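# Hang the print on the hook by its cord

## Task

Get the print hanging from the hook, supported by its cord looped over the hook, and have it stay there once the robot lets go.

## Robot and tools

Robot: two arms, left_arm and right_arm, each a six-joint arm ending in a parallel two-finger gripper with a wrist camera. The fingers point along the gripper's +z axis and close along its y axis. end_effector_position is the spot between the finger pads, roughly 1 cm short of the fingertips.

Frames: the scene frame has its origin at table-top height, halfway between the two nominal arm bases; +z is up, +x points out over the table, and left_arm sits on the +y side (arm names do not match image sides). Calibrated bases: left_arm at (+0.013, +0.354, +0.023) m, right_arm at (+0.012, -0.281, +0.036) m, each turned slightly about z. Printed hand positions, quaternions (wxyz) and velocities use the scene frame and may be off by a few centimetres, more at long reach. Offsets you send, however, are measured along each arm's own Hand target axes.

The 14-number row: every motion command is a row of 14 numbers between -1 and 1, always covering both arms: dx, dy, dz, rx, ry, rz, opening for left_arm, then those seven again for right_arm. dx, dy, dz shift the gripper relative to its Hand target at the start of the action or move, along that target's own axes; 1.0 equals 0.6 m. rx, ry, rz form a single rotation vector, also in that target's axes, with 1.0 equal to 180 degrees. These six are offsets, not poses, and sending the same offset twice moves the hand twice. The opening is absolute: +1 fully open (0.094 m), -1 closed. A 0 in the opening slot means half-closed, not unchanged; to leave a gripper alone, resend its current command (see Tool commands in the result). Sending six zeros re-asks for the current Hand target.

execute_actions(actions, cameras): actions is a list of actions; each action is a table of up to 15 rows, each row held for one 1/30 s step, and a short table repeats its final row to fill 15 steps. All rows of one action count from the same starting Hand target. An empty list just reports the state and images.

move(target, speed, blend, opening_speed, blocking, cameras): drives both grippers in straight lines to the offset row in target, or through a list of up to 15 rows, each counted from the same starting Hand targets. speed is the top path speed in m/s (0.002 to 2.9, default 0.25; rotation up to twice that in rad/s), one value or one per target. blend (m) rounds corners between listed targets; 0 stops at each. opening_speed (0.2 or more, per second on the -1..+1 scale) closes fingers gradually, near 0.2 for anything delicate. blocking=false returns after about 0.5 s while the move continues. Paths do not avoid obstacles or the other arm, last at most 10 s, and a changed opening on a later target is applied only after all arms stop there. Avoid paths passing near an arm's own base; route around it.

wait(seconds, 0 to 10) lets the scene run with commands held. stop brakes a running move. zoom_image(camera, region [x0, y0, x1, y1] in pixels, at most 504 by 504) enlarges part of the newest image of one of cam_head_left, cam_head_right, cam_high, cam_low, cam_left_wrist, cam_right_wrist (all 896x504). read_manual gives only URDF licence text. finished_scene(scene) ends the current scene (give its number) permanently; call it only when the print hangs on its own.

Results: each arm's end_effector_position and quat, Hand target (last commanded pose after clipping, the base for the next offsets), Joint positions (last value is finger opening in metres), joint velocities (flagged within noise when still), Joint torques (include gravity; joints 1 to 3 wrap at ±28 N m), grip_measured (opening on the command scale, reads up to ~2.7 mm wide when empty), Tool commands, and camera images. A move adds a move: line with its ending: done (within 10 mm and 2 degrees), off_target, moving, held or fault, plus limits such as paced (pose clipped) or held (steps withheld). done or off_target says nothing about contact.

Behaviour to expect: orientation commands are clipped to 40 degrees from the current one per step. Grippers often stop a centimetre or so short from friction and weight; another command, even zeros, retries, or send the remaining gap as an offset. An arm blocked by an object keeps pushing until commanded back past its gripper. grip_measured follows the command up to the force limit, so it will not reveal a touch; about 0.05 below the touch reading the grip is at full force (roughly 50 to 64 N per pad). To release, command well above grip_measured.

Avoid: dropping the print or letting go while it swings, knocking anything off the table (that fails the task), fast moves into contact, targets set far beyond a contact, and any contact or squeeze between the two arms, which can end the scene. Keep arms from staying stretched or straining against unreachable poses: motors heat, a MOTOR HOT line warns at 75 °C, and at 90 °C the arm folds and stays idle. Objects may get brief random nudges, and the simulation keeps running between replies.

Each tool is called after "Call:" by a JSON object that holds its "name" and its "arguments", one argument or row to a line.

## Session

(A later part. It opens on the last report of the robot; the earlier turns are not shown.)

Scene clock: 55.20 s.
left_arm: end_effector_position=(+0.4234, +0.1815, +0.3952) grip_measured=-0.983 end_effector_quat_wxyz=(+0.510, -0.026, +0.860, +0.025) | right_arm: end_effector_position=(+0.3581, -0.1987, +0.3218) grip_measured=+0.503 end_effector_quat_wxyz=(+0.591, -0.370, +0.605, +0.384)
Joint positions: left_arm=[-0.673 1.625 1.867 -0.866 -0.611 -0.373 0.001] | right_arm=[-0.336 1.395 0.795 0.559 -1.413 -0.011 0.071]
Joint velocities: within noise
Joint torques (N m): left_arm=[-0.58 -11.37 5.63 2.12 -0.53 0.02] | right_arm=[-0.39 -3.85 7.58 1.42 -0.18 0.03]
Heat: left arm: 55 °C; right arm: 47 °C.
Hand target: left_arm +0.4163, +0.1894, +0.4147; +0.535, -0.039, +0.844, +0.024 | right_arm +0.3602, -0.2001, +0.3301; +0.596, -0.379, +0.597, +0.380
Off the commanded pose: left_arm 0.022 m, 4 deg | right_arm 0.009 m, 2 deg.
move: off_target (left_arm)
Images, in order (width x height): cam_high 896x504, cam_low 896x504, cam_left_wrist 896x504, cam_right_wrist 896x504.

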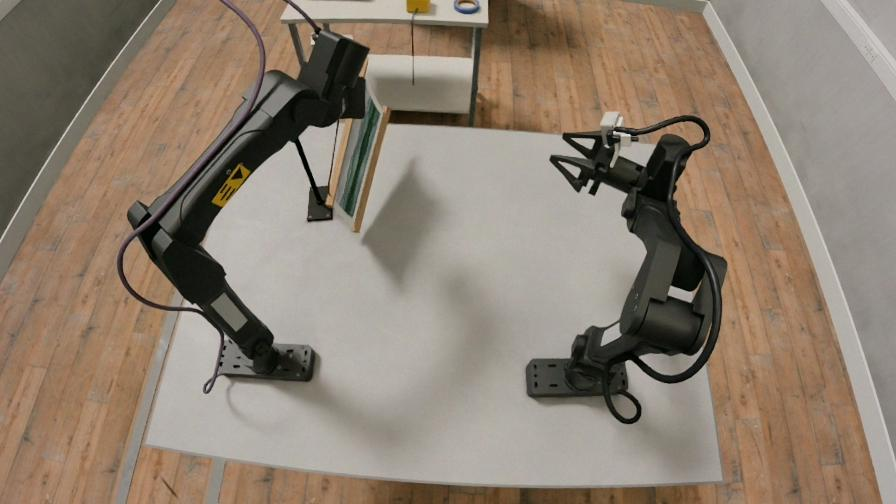

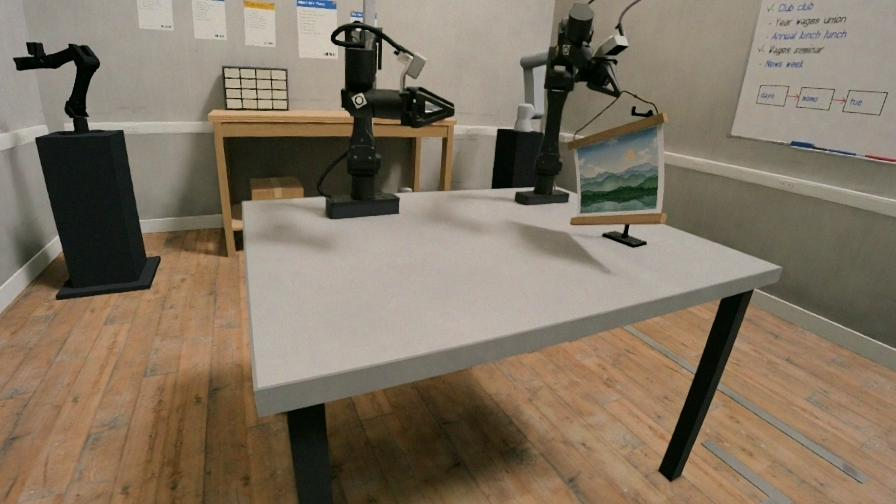

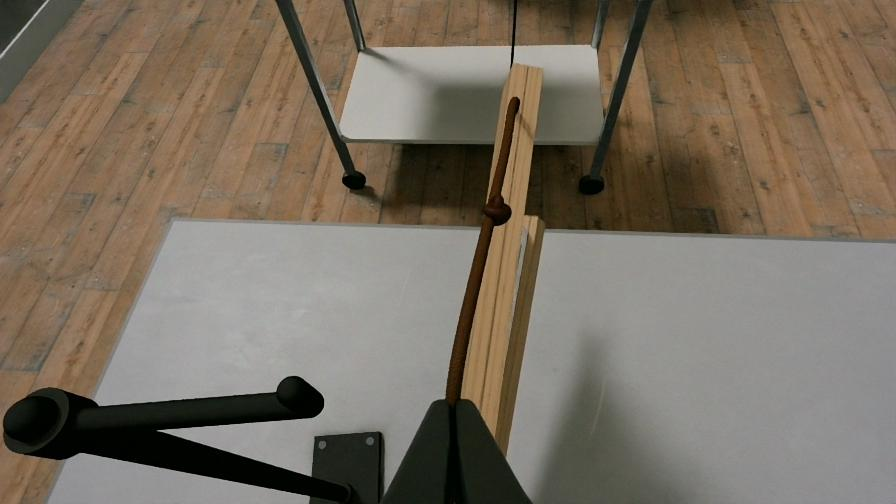

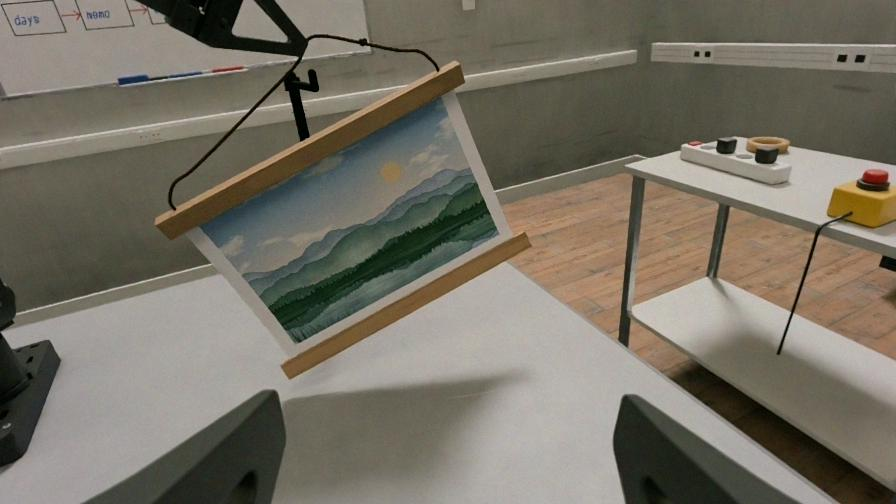

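Call:
{"name": "move", "arguments": {
  "target": [-0.0171,0.0415,-0.0031,0,0,0,-1,0,0,0,0,0,0,0.5],
  "speed": 0.06,
  "cameras": ["cam_low","cam_left_wrist","cam_right_wrist"]
}}

Call:
{"name": "zoom_image", "arguments": {
  "camera": "cam_right_wrist",
  "region": [200, 0, 420, 124]
}}

Call:
{"name": "zoom_image", "arguments": {
  "camera": "cam_low",
  "region": [540, 50, 700, 140]
}}

Scene clock: 64.10 s.
left_arm: end_effector_position=(+0.4230, +0.2062, +0.4115) grip_measured=-0.983 end_effector_quat_wxyz=(+0.520, -0.030, +0.853, +0.028) | right_arm: end_effector_position=(+0.3581, -0.1987, +0.3218) grip_measured=+0.503 end_effector_quat_wxyz=(+0.591, -0.370, +0.605, +0.384)
Joint positions: left_arm=[-0.616 1.582 1.867 -0.864 -0.58 -0.325 0.001] | right_arm=[-0.336 1.395 0.795 0.559 -1.413 -0.011 0.071]
Joint velocities: within noise
Joint torques (N m): left_arm=[0.53 -10.19 5.7 2.01 -0.23 0.05] | right_arm=[-0.39 -3.86 7.58 1.42 -0.18 0.03]
Heat: left arm: 56 °C; right arm: 46 °C.
Hand target: left_arm +0.4167, +0.2145, +0.4247; +0.535, -0.039, +0.844, +0.025 | right_arm +0.3602, -0.2001, +0.3301; +0.596, -0.379, +0.597, +0.380
Off the commanded pose: left_arm 0.017 m, 2 deg | right_arm 0.009 m, 2 deg.
move: off_target (left_arm)
Images, in order (width x height): cam_low 896x504, cam_left_wrist 896x504, cam_right_wrist 896x504.

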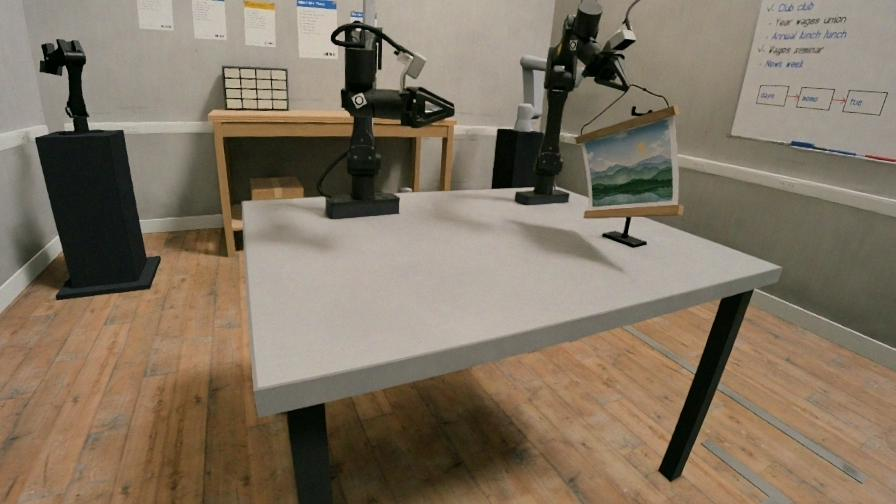

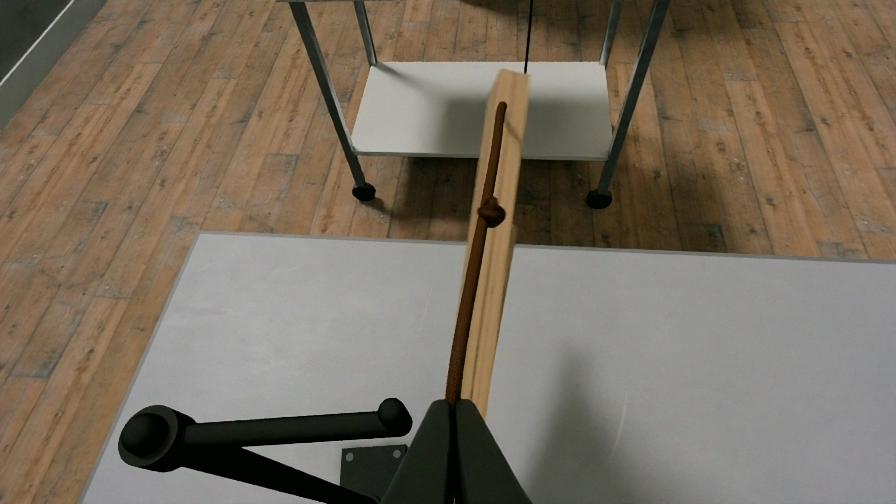

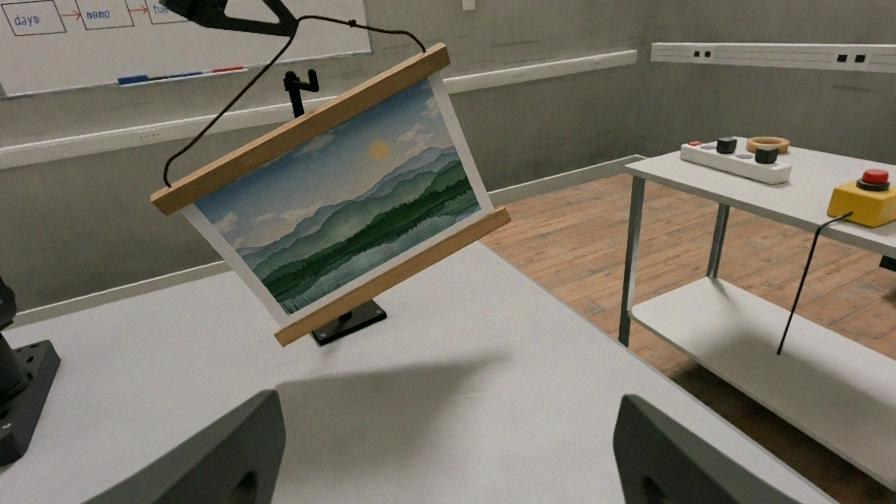

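Scaled by 2.291 from the camera's 896x504 image, which has a finer 1280x720 frame.

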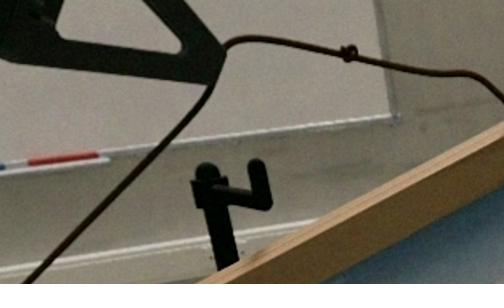

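Scaled by 3.150 from the camera's 896x504 image, which has a finer 1280x720 frame.

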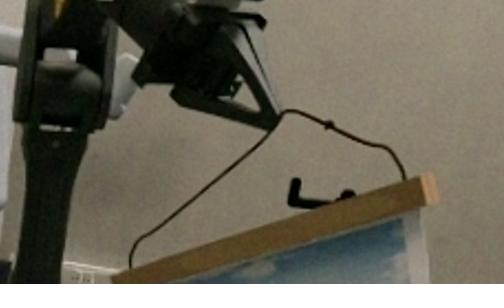

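Call:
{"name": "move", "arguments": {
  "target": [-0.0058,0.074,0.0122,0,0,0,-1,0,0,0,0,0,0,0.5],
  "speed": 0.06,
  "cameras": ["cam_low","cam_left_wrist","cam_right_wrist","cam_high"]
}}

Call:
{"name": "zoom_image", "arguments": {
  "camera": "cam_right_wrist",
  "region": [200, 0, 420, 124]
}}

Call:
{"name": "zoom_image", "arguments": {
  "camera": "cam_low",
  "region": [540, 50, 700, 140]
}}

Call:
{"name": "zoom_image", "arguments": {
  "camera": "cam_left_wrist",
  "region": [200, 300, 600, 504]
}}

Scene clock: 66.50 s.
left_arm: end_effector_position=(+0.4265, +0.2533, +0.4081) grip_measured=-0.983 end_effector_quat_wxyz=(+0.512, -0.030, +0.858, +0.031) | right_arm: end_effector_position=(+0.3581, -0.1987, +0.3218) grip_measured=+0.503 end_effector_quat_wxyz=(+0.591, -0.370, +0.605, +0.384)
Joint positions: left_arm=[-0.467 1.507 1.785 -0.832 -0.454 -0.241 0.001] | right_arm=[-0.336 1.395 0.795 0.559 -1.413 -0.011 0.071]
Joint velocities: within noise
Joint torques (N m): left_arm=[0.44 -9.81 5.65 2.26 -0.2 0.03] | right_arm=[-0.39 -3.86 7.6 1.42 -0.18 0.03]
Heat: left arm: 55 °C; right arm: 46 °C.
Hand target: left_arm +0.4207, +0.2594, +0.4247; +0.535, -0.039, +0.844, +0.025 | right_arm +0.3602, -0.2001, +0.3301; +0.596, -0.379, +0.597, +0.380
Off the commanded pose: left_arm 0.019 m, 3 deg | right_arm 0.009 m, 2 deg.
move: off_target (left_arm)
Images, in order (width x height): cam_high 896x504, cam_low 896x504, cam_left_wrist 896x504, cam_right_wrist 896x504.

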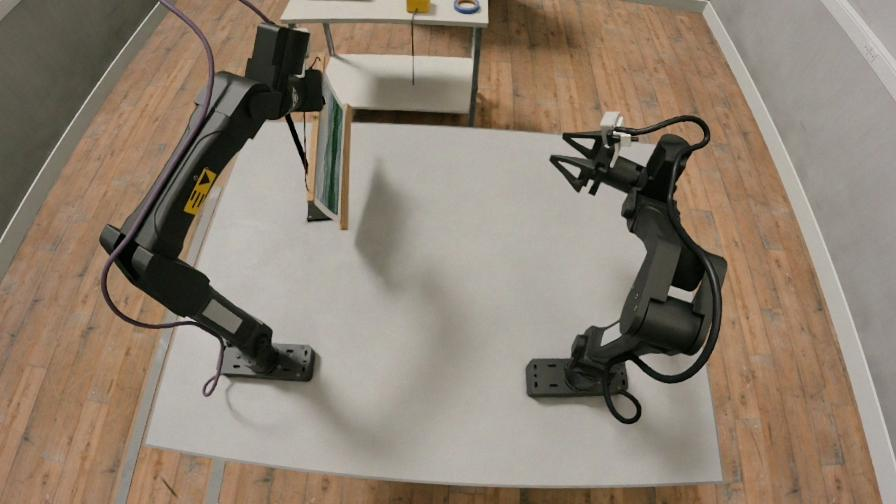

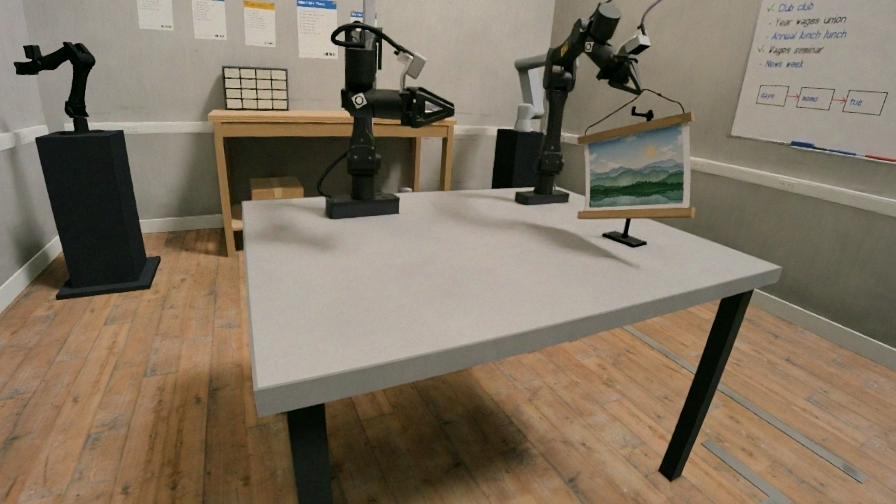

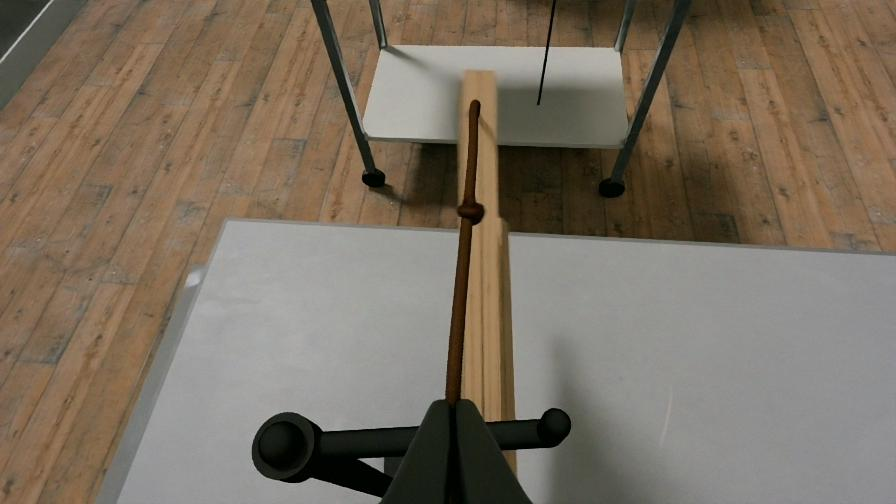

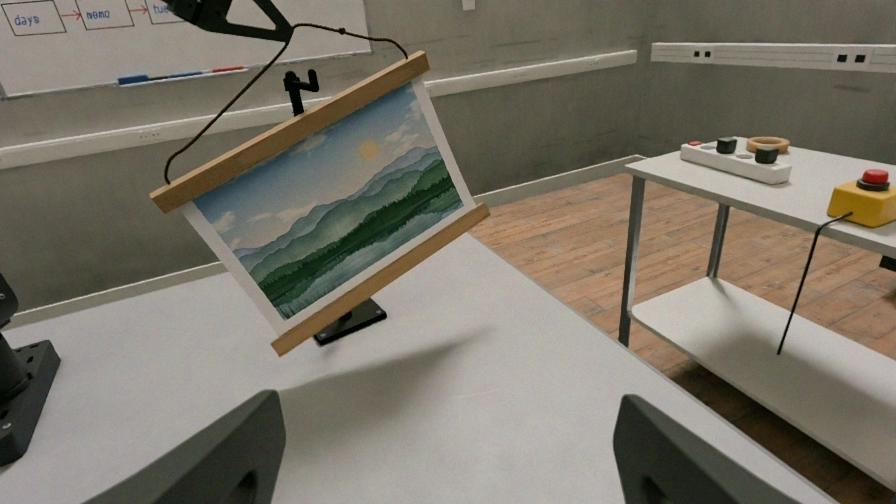

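Scaled by 2.291 from the camera's 896x504 image, which has a finer 1280x720 frame.

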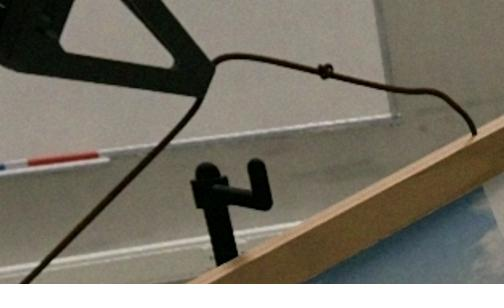

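Scaled by 3.150 from the camera's 896x504 image, which has a finer 1280x720 frame.

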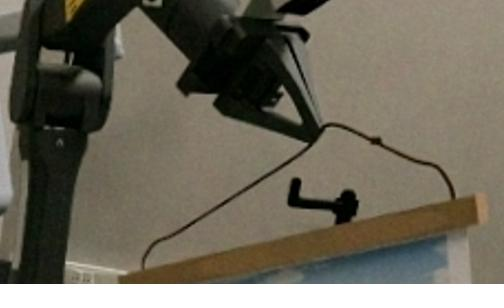

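Scaled by 1.260 from the camera's 896x504 image, which has a finer 1280x720 frame.

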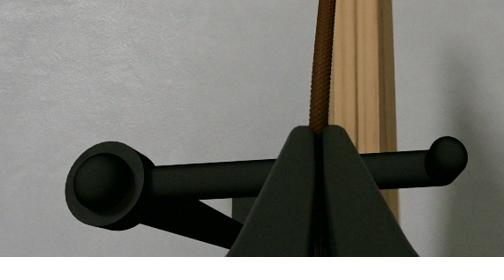

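Call:
{"name": "move", "arguments": {
  "target": [0.0589,-0.0003,0.0315,0,0,0,-1,0,0,0,0,0,0,0.5],
  "speed": 0.05,
  "cameras": ["cam_low","cam_left_wrist","cam_right_wrist"]
}}

Call:
{"name": "zoom_image", "arguments": {
  "camera": "cam_right_wrist",
  "region": [200, 0, 420, 124]
}}

Call:
{"name": "zoom_image", "arguments": {
  "camera": "cam_left_wrist",
  "region": [200, 300, 600, 504]
}}

Scene clock: 70.50 s.
left_arm: end_effector_position=(+0.4277, +0.2525, +0.3680) grip_measured=-0.983 end_effector_quat_wxyz=(+0.512, -0.029, +0.858, +0.030) | right_arm: end_effector_position=(+0.3581, -0.1987, +0.3218) grip_measured=+0.503 end_effector_quat_wxyz=(+0.591, -0.370, +0.605, +0.384)
Joint positions: left_arm=[-0.467 1.444 1.553 -0.663 -0.452 -0.239 0.001] | right_arm=[-0.336 1.395 0.795 0.559 -1.413 -0.011 0.071]
Joint velocities: within noise
Joint torques (N m): left_arm=[0.68 -9.78 6.09 2.24 -0.18 0.02] | right_arm=[-0.38 -3.85 7.6 1.42 -0.18 0.03]
Heat: left arm: 55 °C; right arm: 46 °C.
Hand target: left_arm +0.4227, +0.2594, +0.3847; +0.535, -0.039, +0.844, +0.024 | right_arm +0.3602, -0.2001, +0.3301; +0.596, -0.379, +0.597, +0.380
Off the commanded pose: left_arm 0.019 m, 3 deg | right_arm 0.009 m, 2 deg.
move: off_target (left_arm)
Images, in order (width x height): cam_low 896x504, cam_left_wrist 896x504, cam_right_wrist 896x504.

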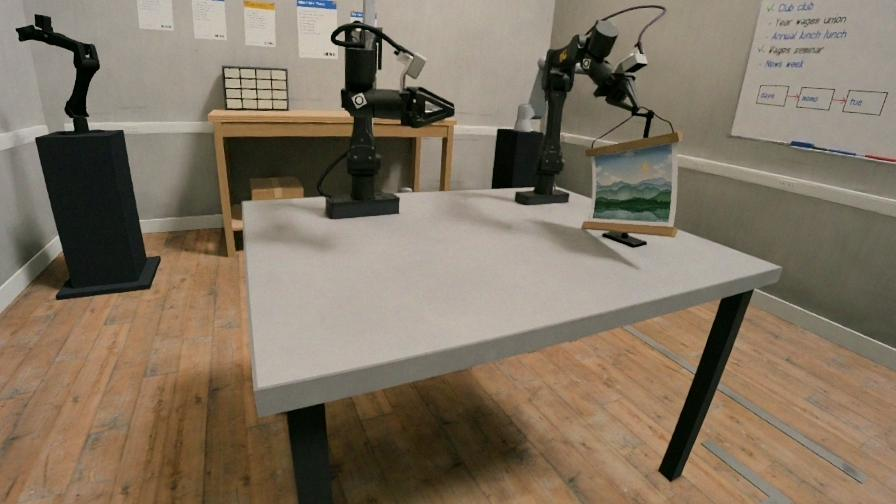

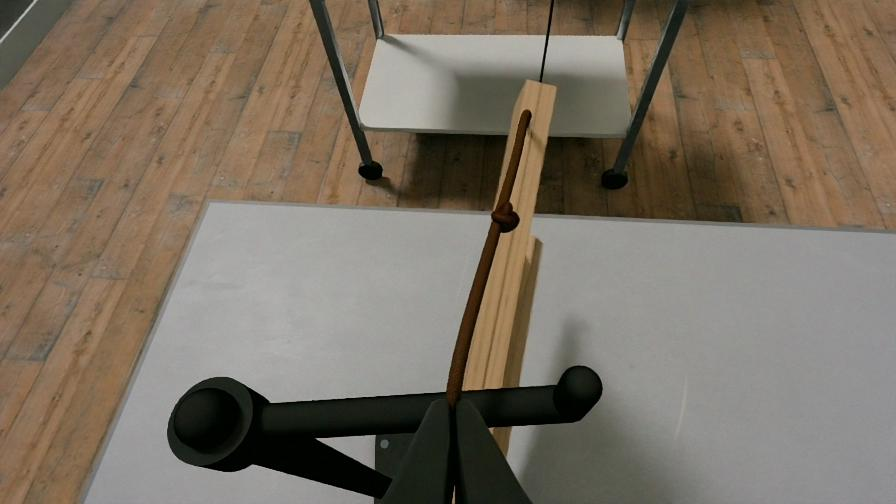

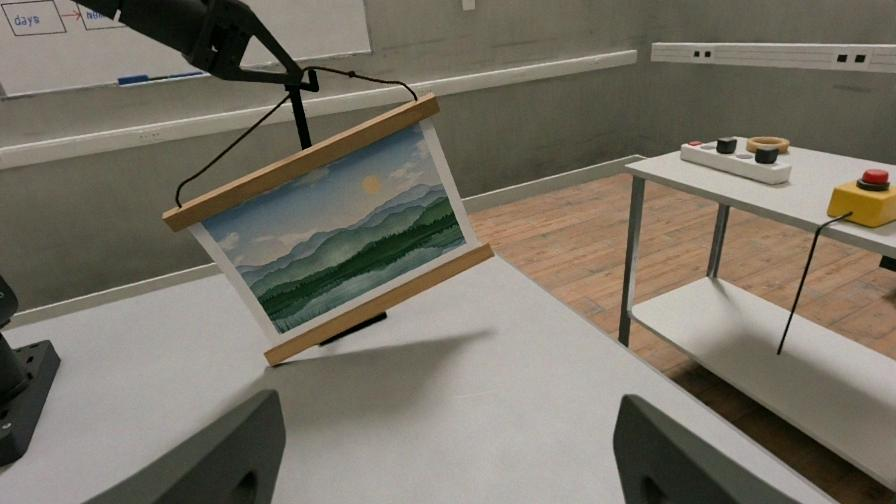

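Scaled by 2.291 from the camera's 896x504 image, which has a finer 1280x720 frame.

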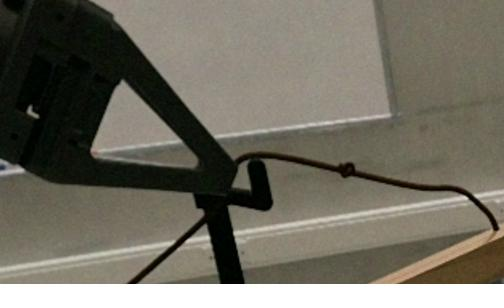

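Scaled by 1.260 from the camera's 896x504 image, which has a finer 1280x720 frame.

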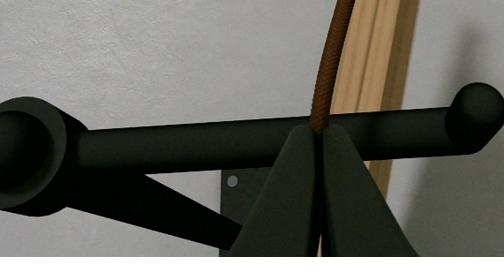

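Call:
{"name": "move", "arguments": {
  "target": [
    [0.0043,0.0009,-0.009,0,0,0,-1,0,0,0,0,0,0,0.5],
    [0.0284,0.0009,0.0024,0,0,0,-1,0,0,0,0,0,0,0.5]
  ],
  "speed": 0.03,
  "cameras": ["cam_low","cam_left_wrist","cam_right_wrist"]
}}

Call:
{"name": "zoom_image", "arguments": {
  "camera": "cam_right_wrist",
  "region": [200, 0, 420, 124]
}}

Call:
{"name": "zoom_image", "arguments": {
  "camera": "cam_left_wrist",
  "region": [200, 300, 600, 504]
}}

Scene clock: 72.93 s.
left_arm: end_effector_position=(+0.4216, +0.2553, +0.3559) grip_measured=-0.983 end_effector_quat_wxyz=(+0.516, -0.030, +0.856, +0.029) | right_arm: end_effector_position=(+0.3581, -0.1987, +0.3218) grip_measured=+0.503 end_effector_quat_wxyz=(+0.591, -0.370, +0.605, +0.384)
Joint positions: left_arm=[-0.467 1.399 1.457 -0.603 -0.452 -0.239 0.001] | right_arm=[-0.336 1.395 0.795 0.559 -1.413 -0.011 0.071]
Joint velocities: within noise
Joint torques (N m): left_arm=[0.05 -8.96 6.04 2.2 -0.22 -0.04] | right_arm=[-0.39 -3.85 7.58 1.42 -0.18 0.03]
Heat: left arm: 55 °C; right arm: 45 °C.
Hand target: left_arm +0.4167, +0.2594, +0.3688; +0.535, -0.039, +0.844, +0.024 | right_arm +0.3602, -0.2001, +0.3301; +0.596, -0.379, +0.597, +0.380
Off the commanded pose: left_arm 0.014 m, 3 deg | right_arm 0.009 m, 2 deg.
move: off_target (left_arm)
Images, in order (width x height): cam_low 896x504, cam_left_wrist 896x504, cam_right_wrist 896x504.

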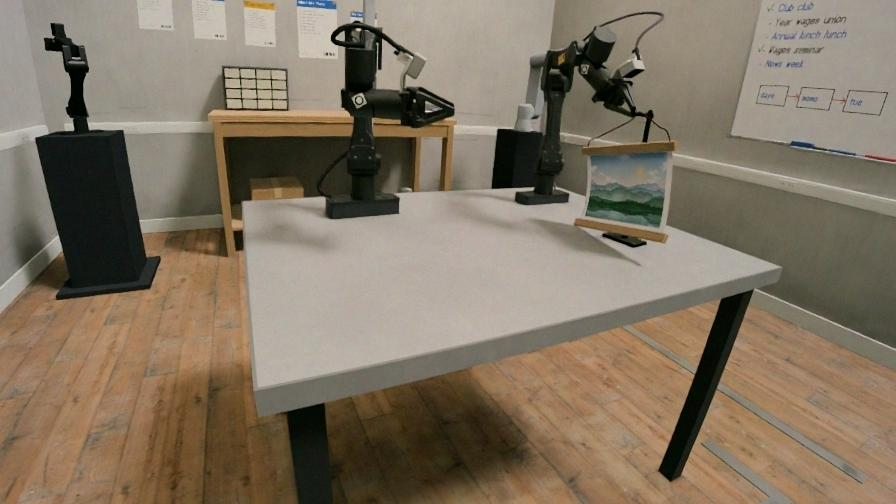

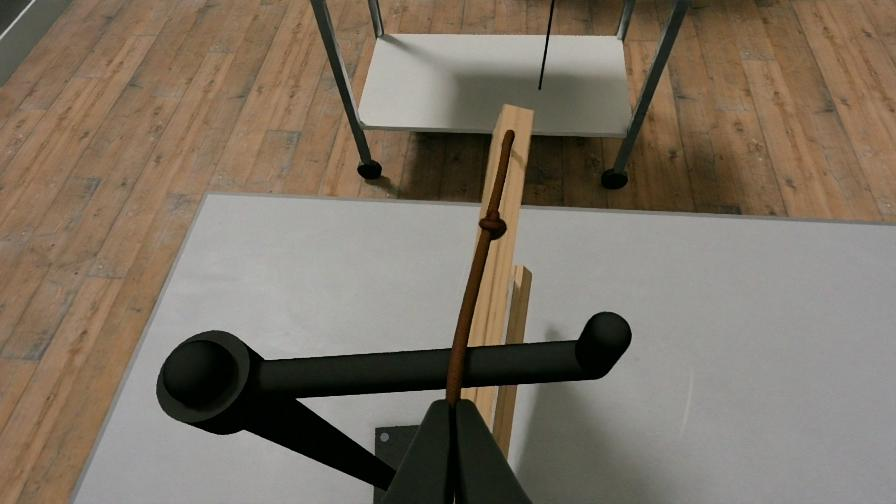

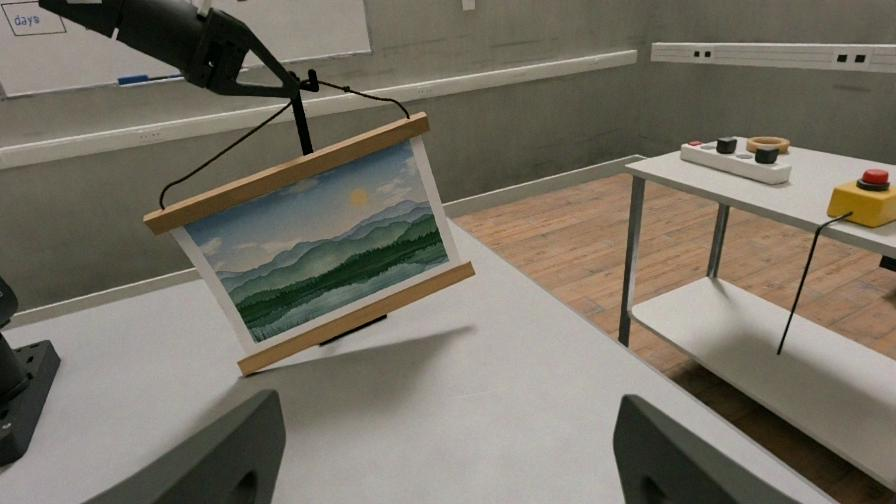

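Scaled by 2.291 from the camera's 896x504 image, which has a finer 1280x720 frame.

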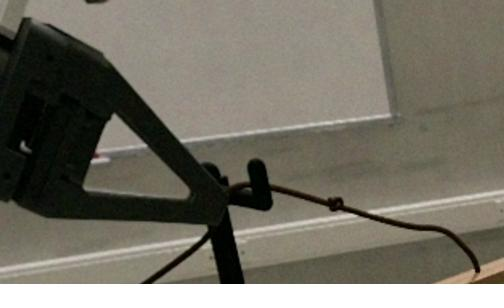

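Scaled by 1.260 from the camera's 896x504 image, which has a finer 1280x720 frame.

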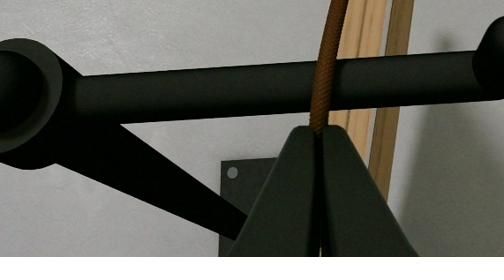

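Call:
{"name": "move", "arguments": {
  "target": [0,0,0,0,0,0,-0.65,0,0,0,0,0,0,0.5],
  "speed": 0.03,
  "opening_speed": 0.25,
  "cameras": ["cam_low","cam_left_wrist","cam_right_wrist"]
}}

Call:
{"name": "zoom_image", "arguments": {
  "camera": "cam_right_wrist",
  "region": [200, 0, 420, 124]
}}

Call:
{"name": "zoom_image", "arguments": {
  "camera": "cam_left_wrist",
  "region": [200, 300, 600, 504]
}}

Scene clock: 75.47 s.
left_arm: end_effector_position=(+0.4229, +0.2547, +0.3631) grip_measured=-0.652 end_effector_quat_wxyz=(+0.527, -0.034, +0.849, +0.023) | right_arm: end_effector_position=(+0.3581, -0.1987, +0.3218) grip_measured=+0.503 end_effector_quat_wxyz=(+0.591, -0.370, +0.605, +0.384)
Joint positions: left_arm=[-0.467 1.393 1.457 -0.579 -0.452 -0.239 0.016] | right_arm=[-0.336 1.395 0.795 0.559 -1.413 -0.011 0.071]
Joint velocities: within noise
Joint torques (N m): left_arm=[-0.03 -8.39 5.97 1.96 -0.22 -0.02] | right_arm=[-0.39 -3.84 7.58 1.42 -0.19 0.03]
Heat: left arm: 54 °C; right arm: 45 °C.
Hand target: left_arm +0.4167, +0.2594, +0.3687; +0.535, -0.039, +0.844, +0.024 | right_arm +0.3602, -0.2001, +0.3301; +0.596, -0.379, +0.597, +0.380
Off the commanded pose: left_arm 0.010 m, 1 deg | right_arm 0.009 m, 2 deg.
move: done
Images, in order (width x height): cam_low 896x504, cam_left_wrist 896x504, cam_right_wrist 896x504.

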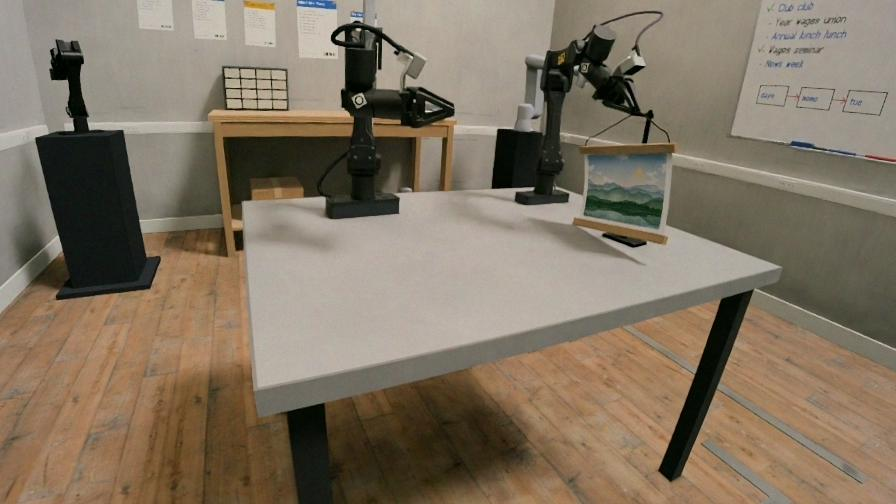

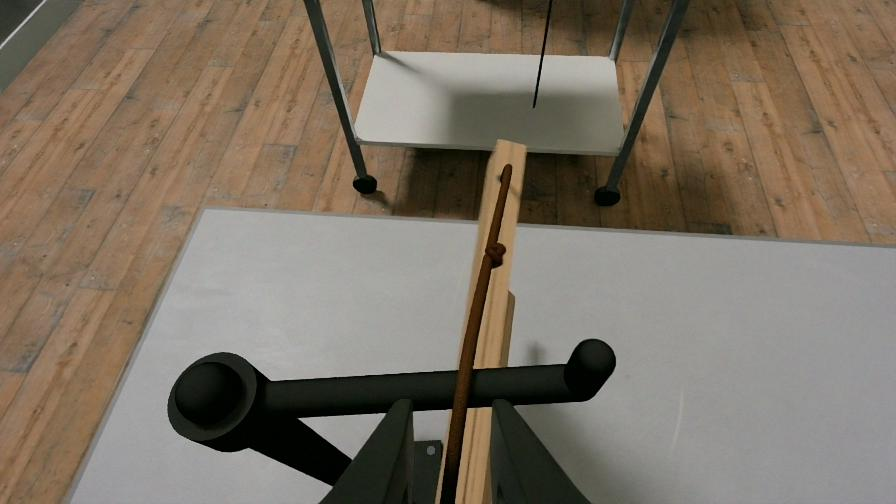

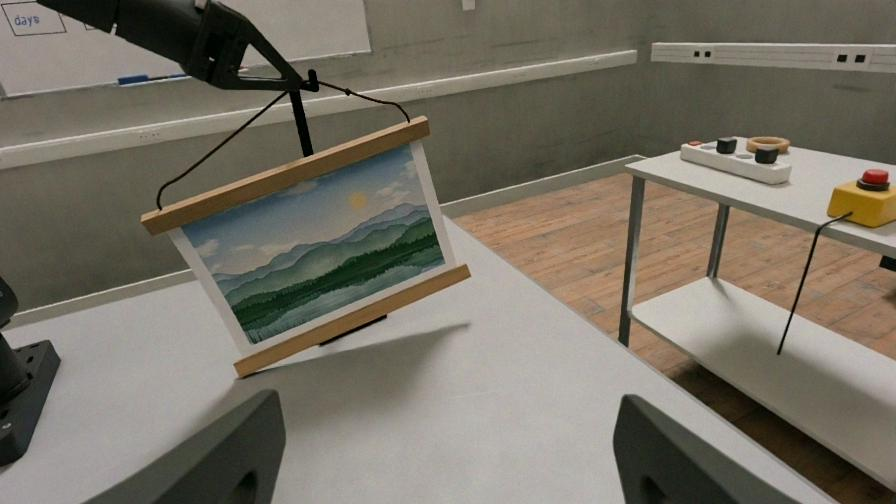

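Scaled by 2.291 from the camera's 896x504 image, which has a finer 1280x720 frame.

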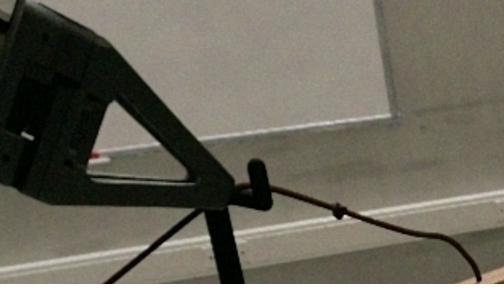

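Scaled by 1.260 from the camera's 896x504 image, which has a finer 1280x720 frame.

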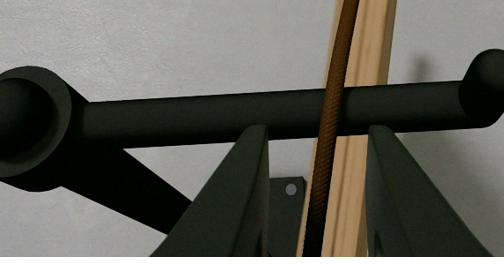

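Call:
{"name": "move", "arguments": {
  "target": [-0.02,0,-0.2,0,0,0,-0.65,0,0,0,0,0,0,0.5],
  "speed": 0.08
}}

Call:
{"name": "zoom_image", "arguments": {
  "camera": "cam_right_wrist",
  "region": [120, 0, 520, 400]
}}

Call:
{"name": "zoom_image", "arguments": {
  "camera": "cam_low",
  "region": [540, 80, 720, 260]
}}

Call:
{"name": "zoom_image", "arguments": {
  "camera": "cam_right_wrist",
  "region": [200, 50, 420, 174]
}}

Scene clock: 78.27 s.
left_arm: end_effector_position=(+0.3196, +0.2435, +0.4167) grip_measured=-0.652 end_effector_quat_wxyz=(+0.523, -0.028, +0.852, +0.025) | right_arm: end_effector_position=(+0.3581, -0.1987, +0.3218) grip_measured=+0.503 end_effector_quat_wxyz=(+0.591, -0.370, +0.605, +0.384)
Joint positions: left_arm=[-0.741 1.23 1.618 -1.008 -0.679 -0.407 0.016] | right_arm=[-0.336 1.395 0.795 0.559 -1.413 -0.011 0.071]
Joint velocities: within noise
Joint torques (N m): left_arm=[-0.58 -4.37 8.95 1.58 -0.43 -0.12] | right_arm=[-0.38 -3.86 7.58 1.43 -0.18 0.03]
Heat: left arm: 53 °C; right arm: 45 °C.
Hand target: left_arm +0.3137, +0.2500, +0.4308; +0.535, -0.039, +0.844, +0.024 | right_arm +0.3602, -0.2001, +0.3301; +0.596, -0.379, +0.597, +0.380
Off the commanded pose: left_arm 0.017 m, 2 deg | right_arm 0.009 m, 2 deg.
move: off_target (left_arm)

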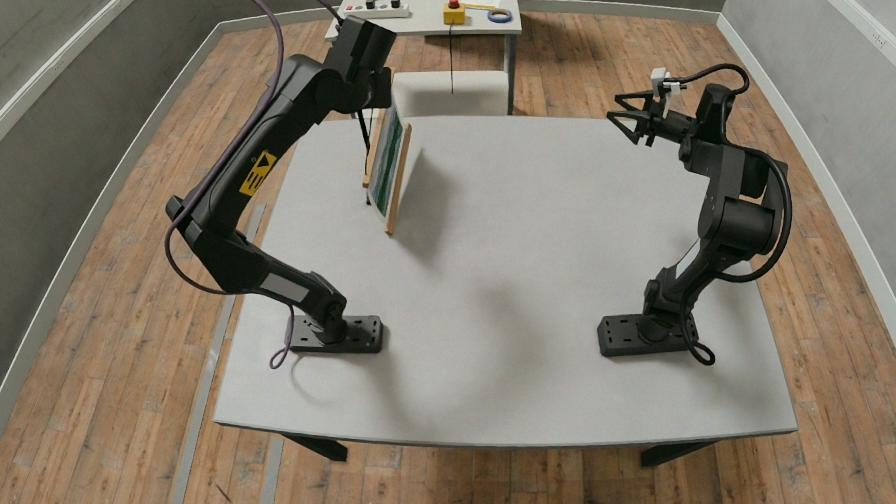

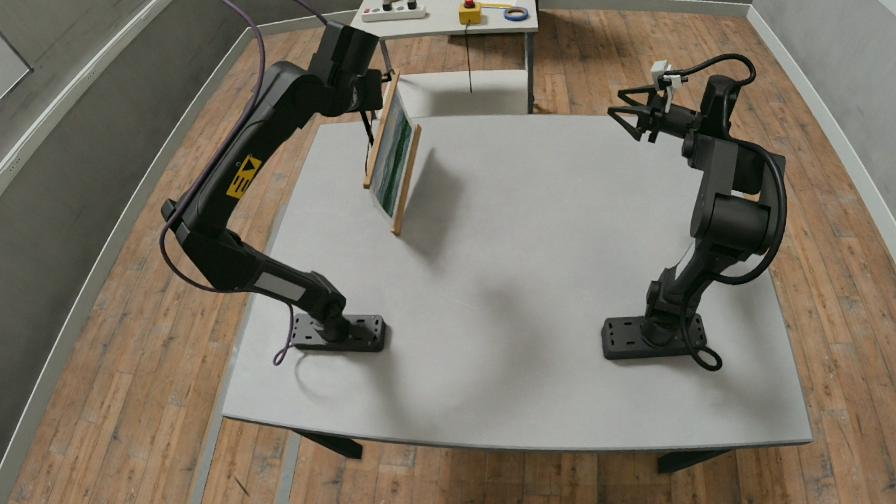

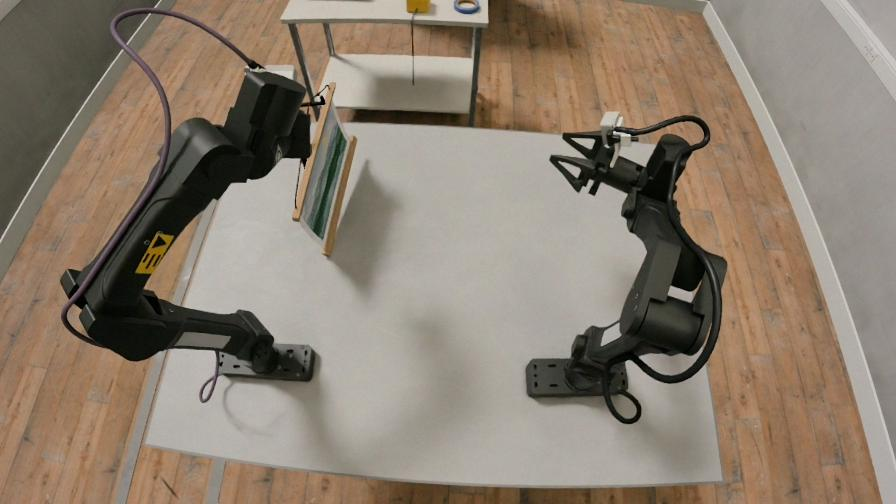

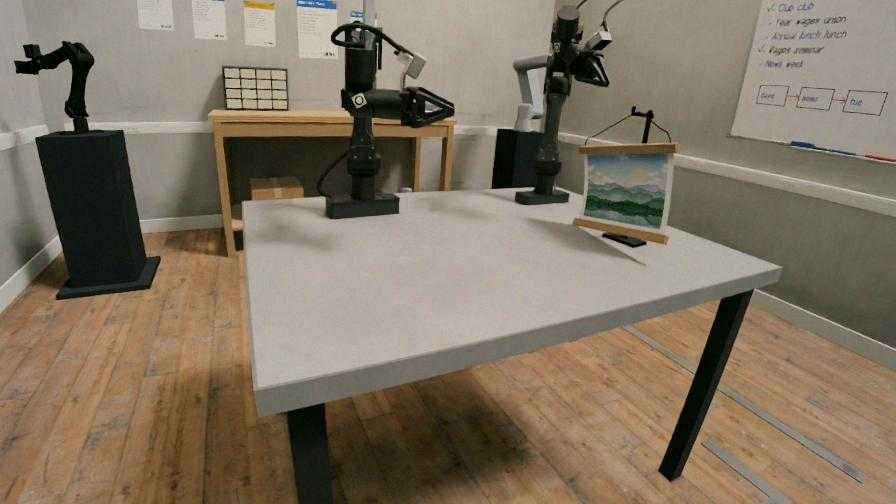

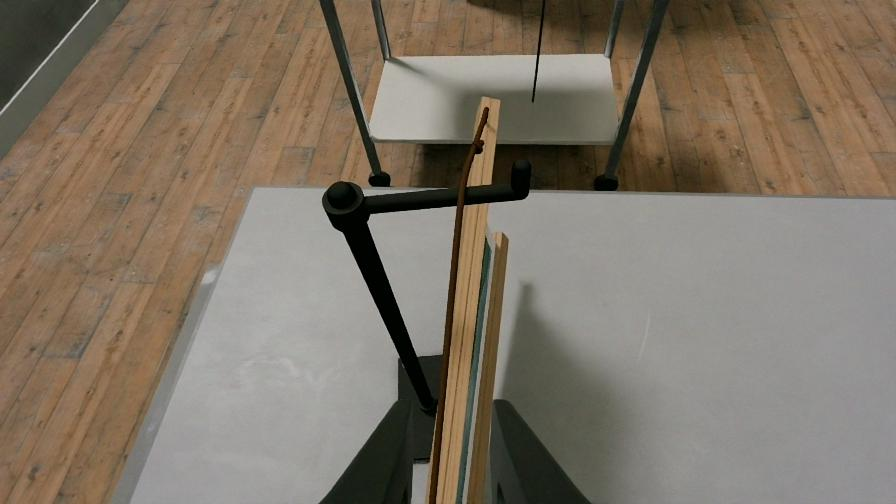

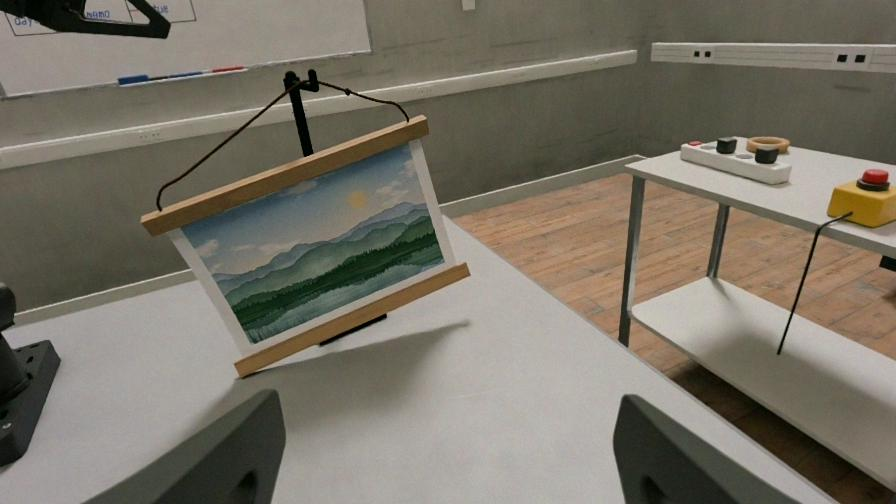

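Scaled by 1.260 from the camera's 896x504 image, which has a finer 1280x720 frame.

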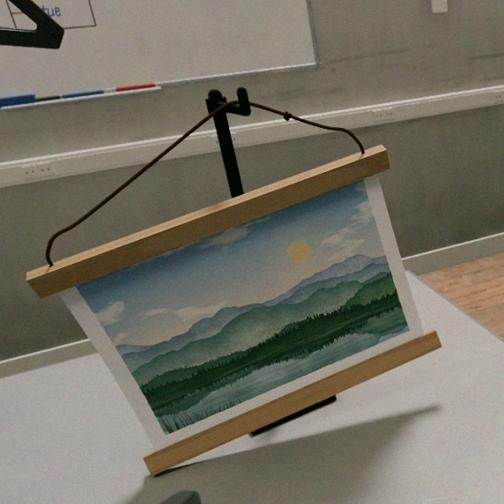

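Scaled by 2.800 from the camera's 896x504 image, which has a finer 1280x720 frame.

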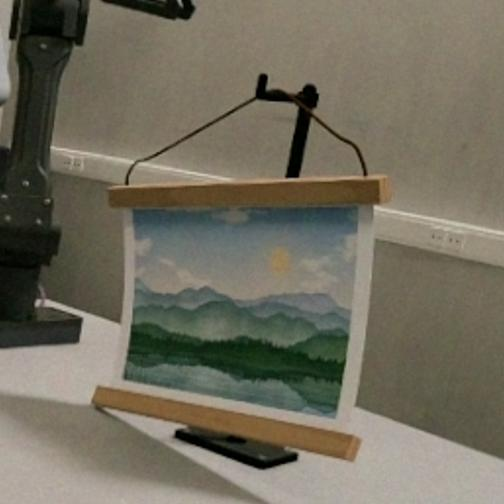

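Scaled by 2.291 from the camera's 896x504 image, which has a finer 1280x720 frame.

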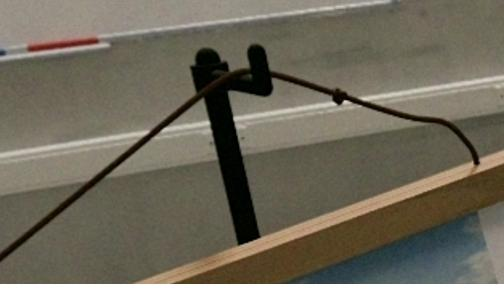

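Call:
{"name": "zoom_image", "arguments": {
  "camera": "cam_right_wrist",
  "region": [180, 300, 380, 400]
}}

Call:
{"name": "zoom_image", "arguments": {
  "camera": "cam_high",
  "region": [250, 70, 400, 270]
}}

Call:
{"name": "zoom_image", "arguments": {
  "camera": "cam_head_right",
  "region": [320, 50, 470, 250]
}}

Scaled by 2.520 from the camera's 896x504 image, which has a finer 1280x720 frame.

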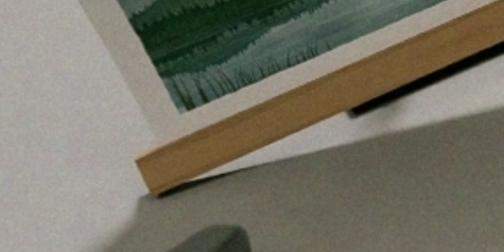

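Scaled by 2.520 from the camera's 896x504 image, which has a finer 1280x720 frame.

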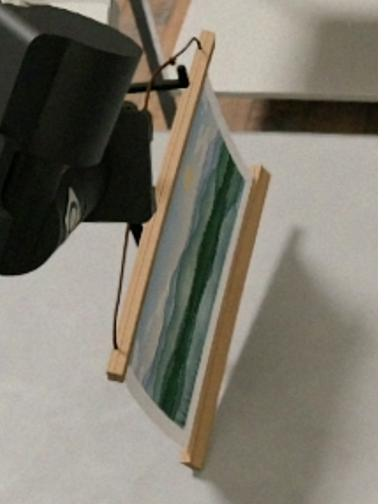

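Scaled by 2.520 from the camera's 896x504 image, which has a finer 1280x720 frame.

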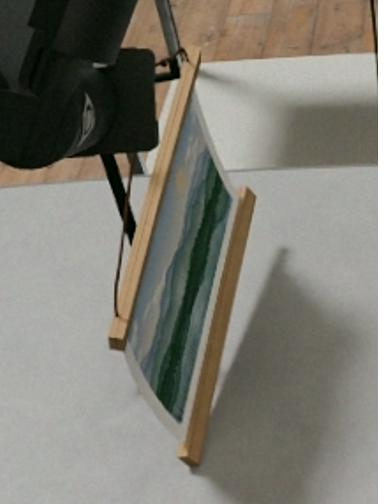

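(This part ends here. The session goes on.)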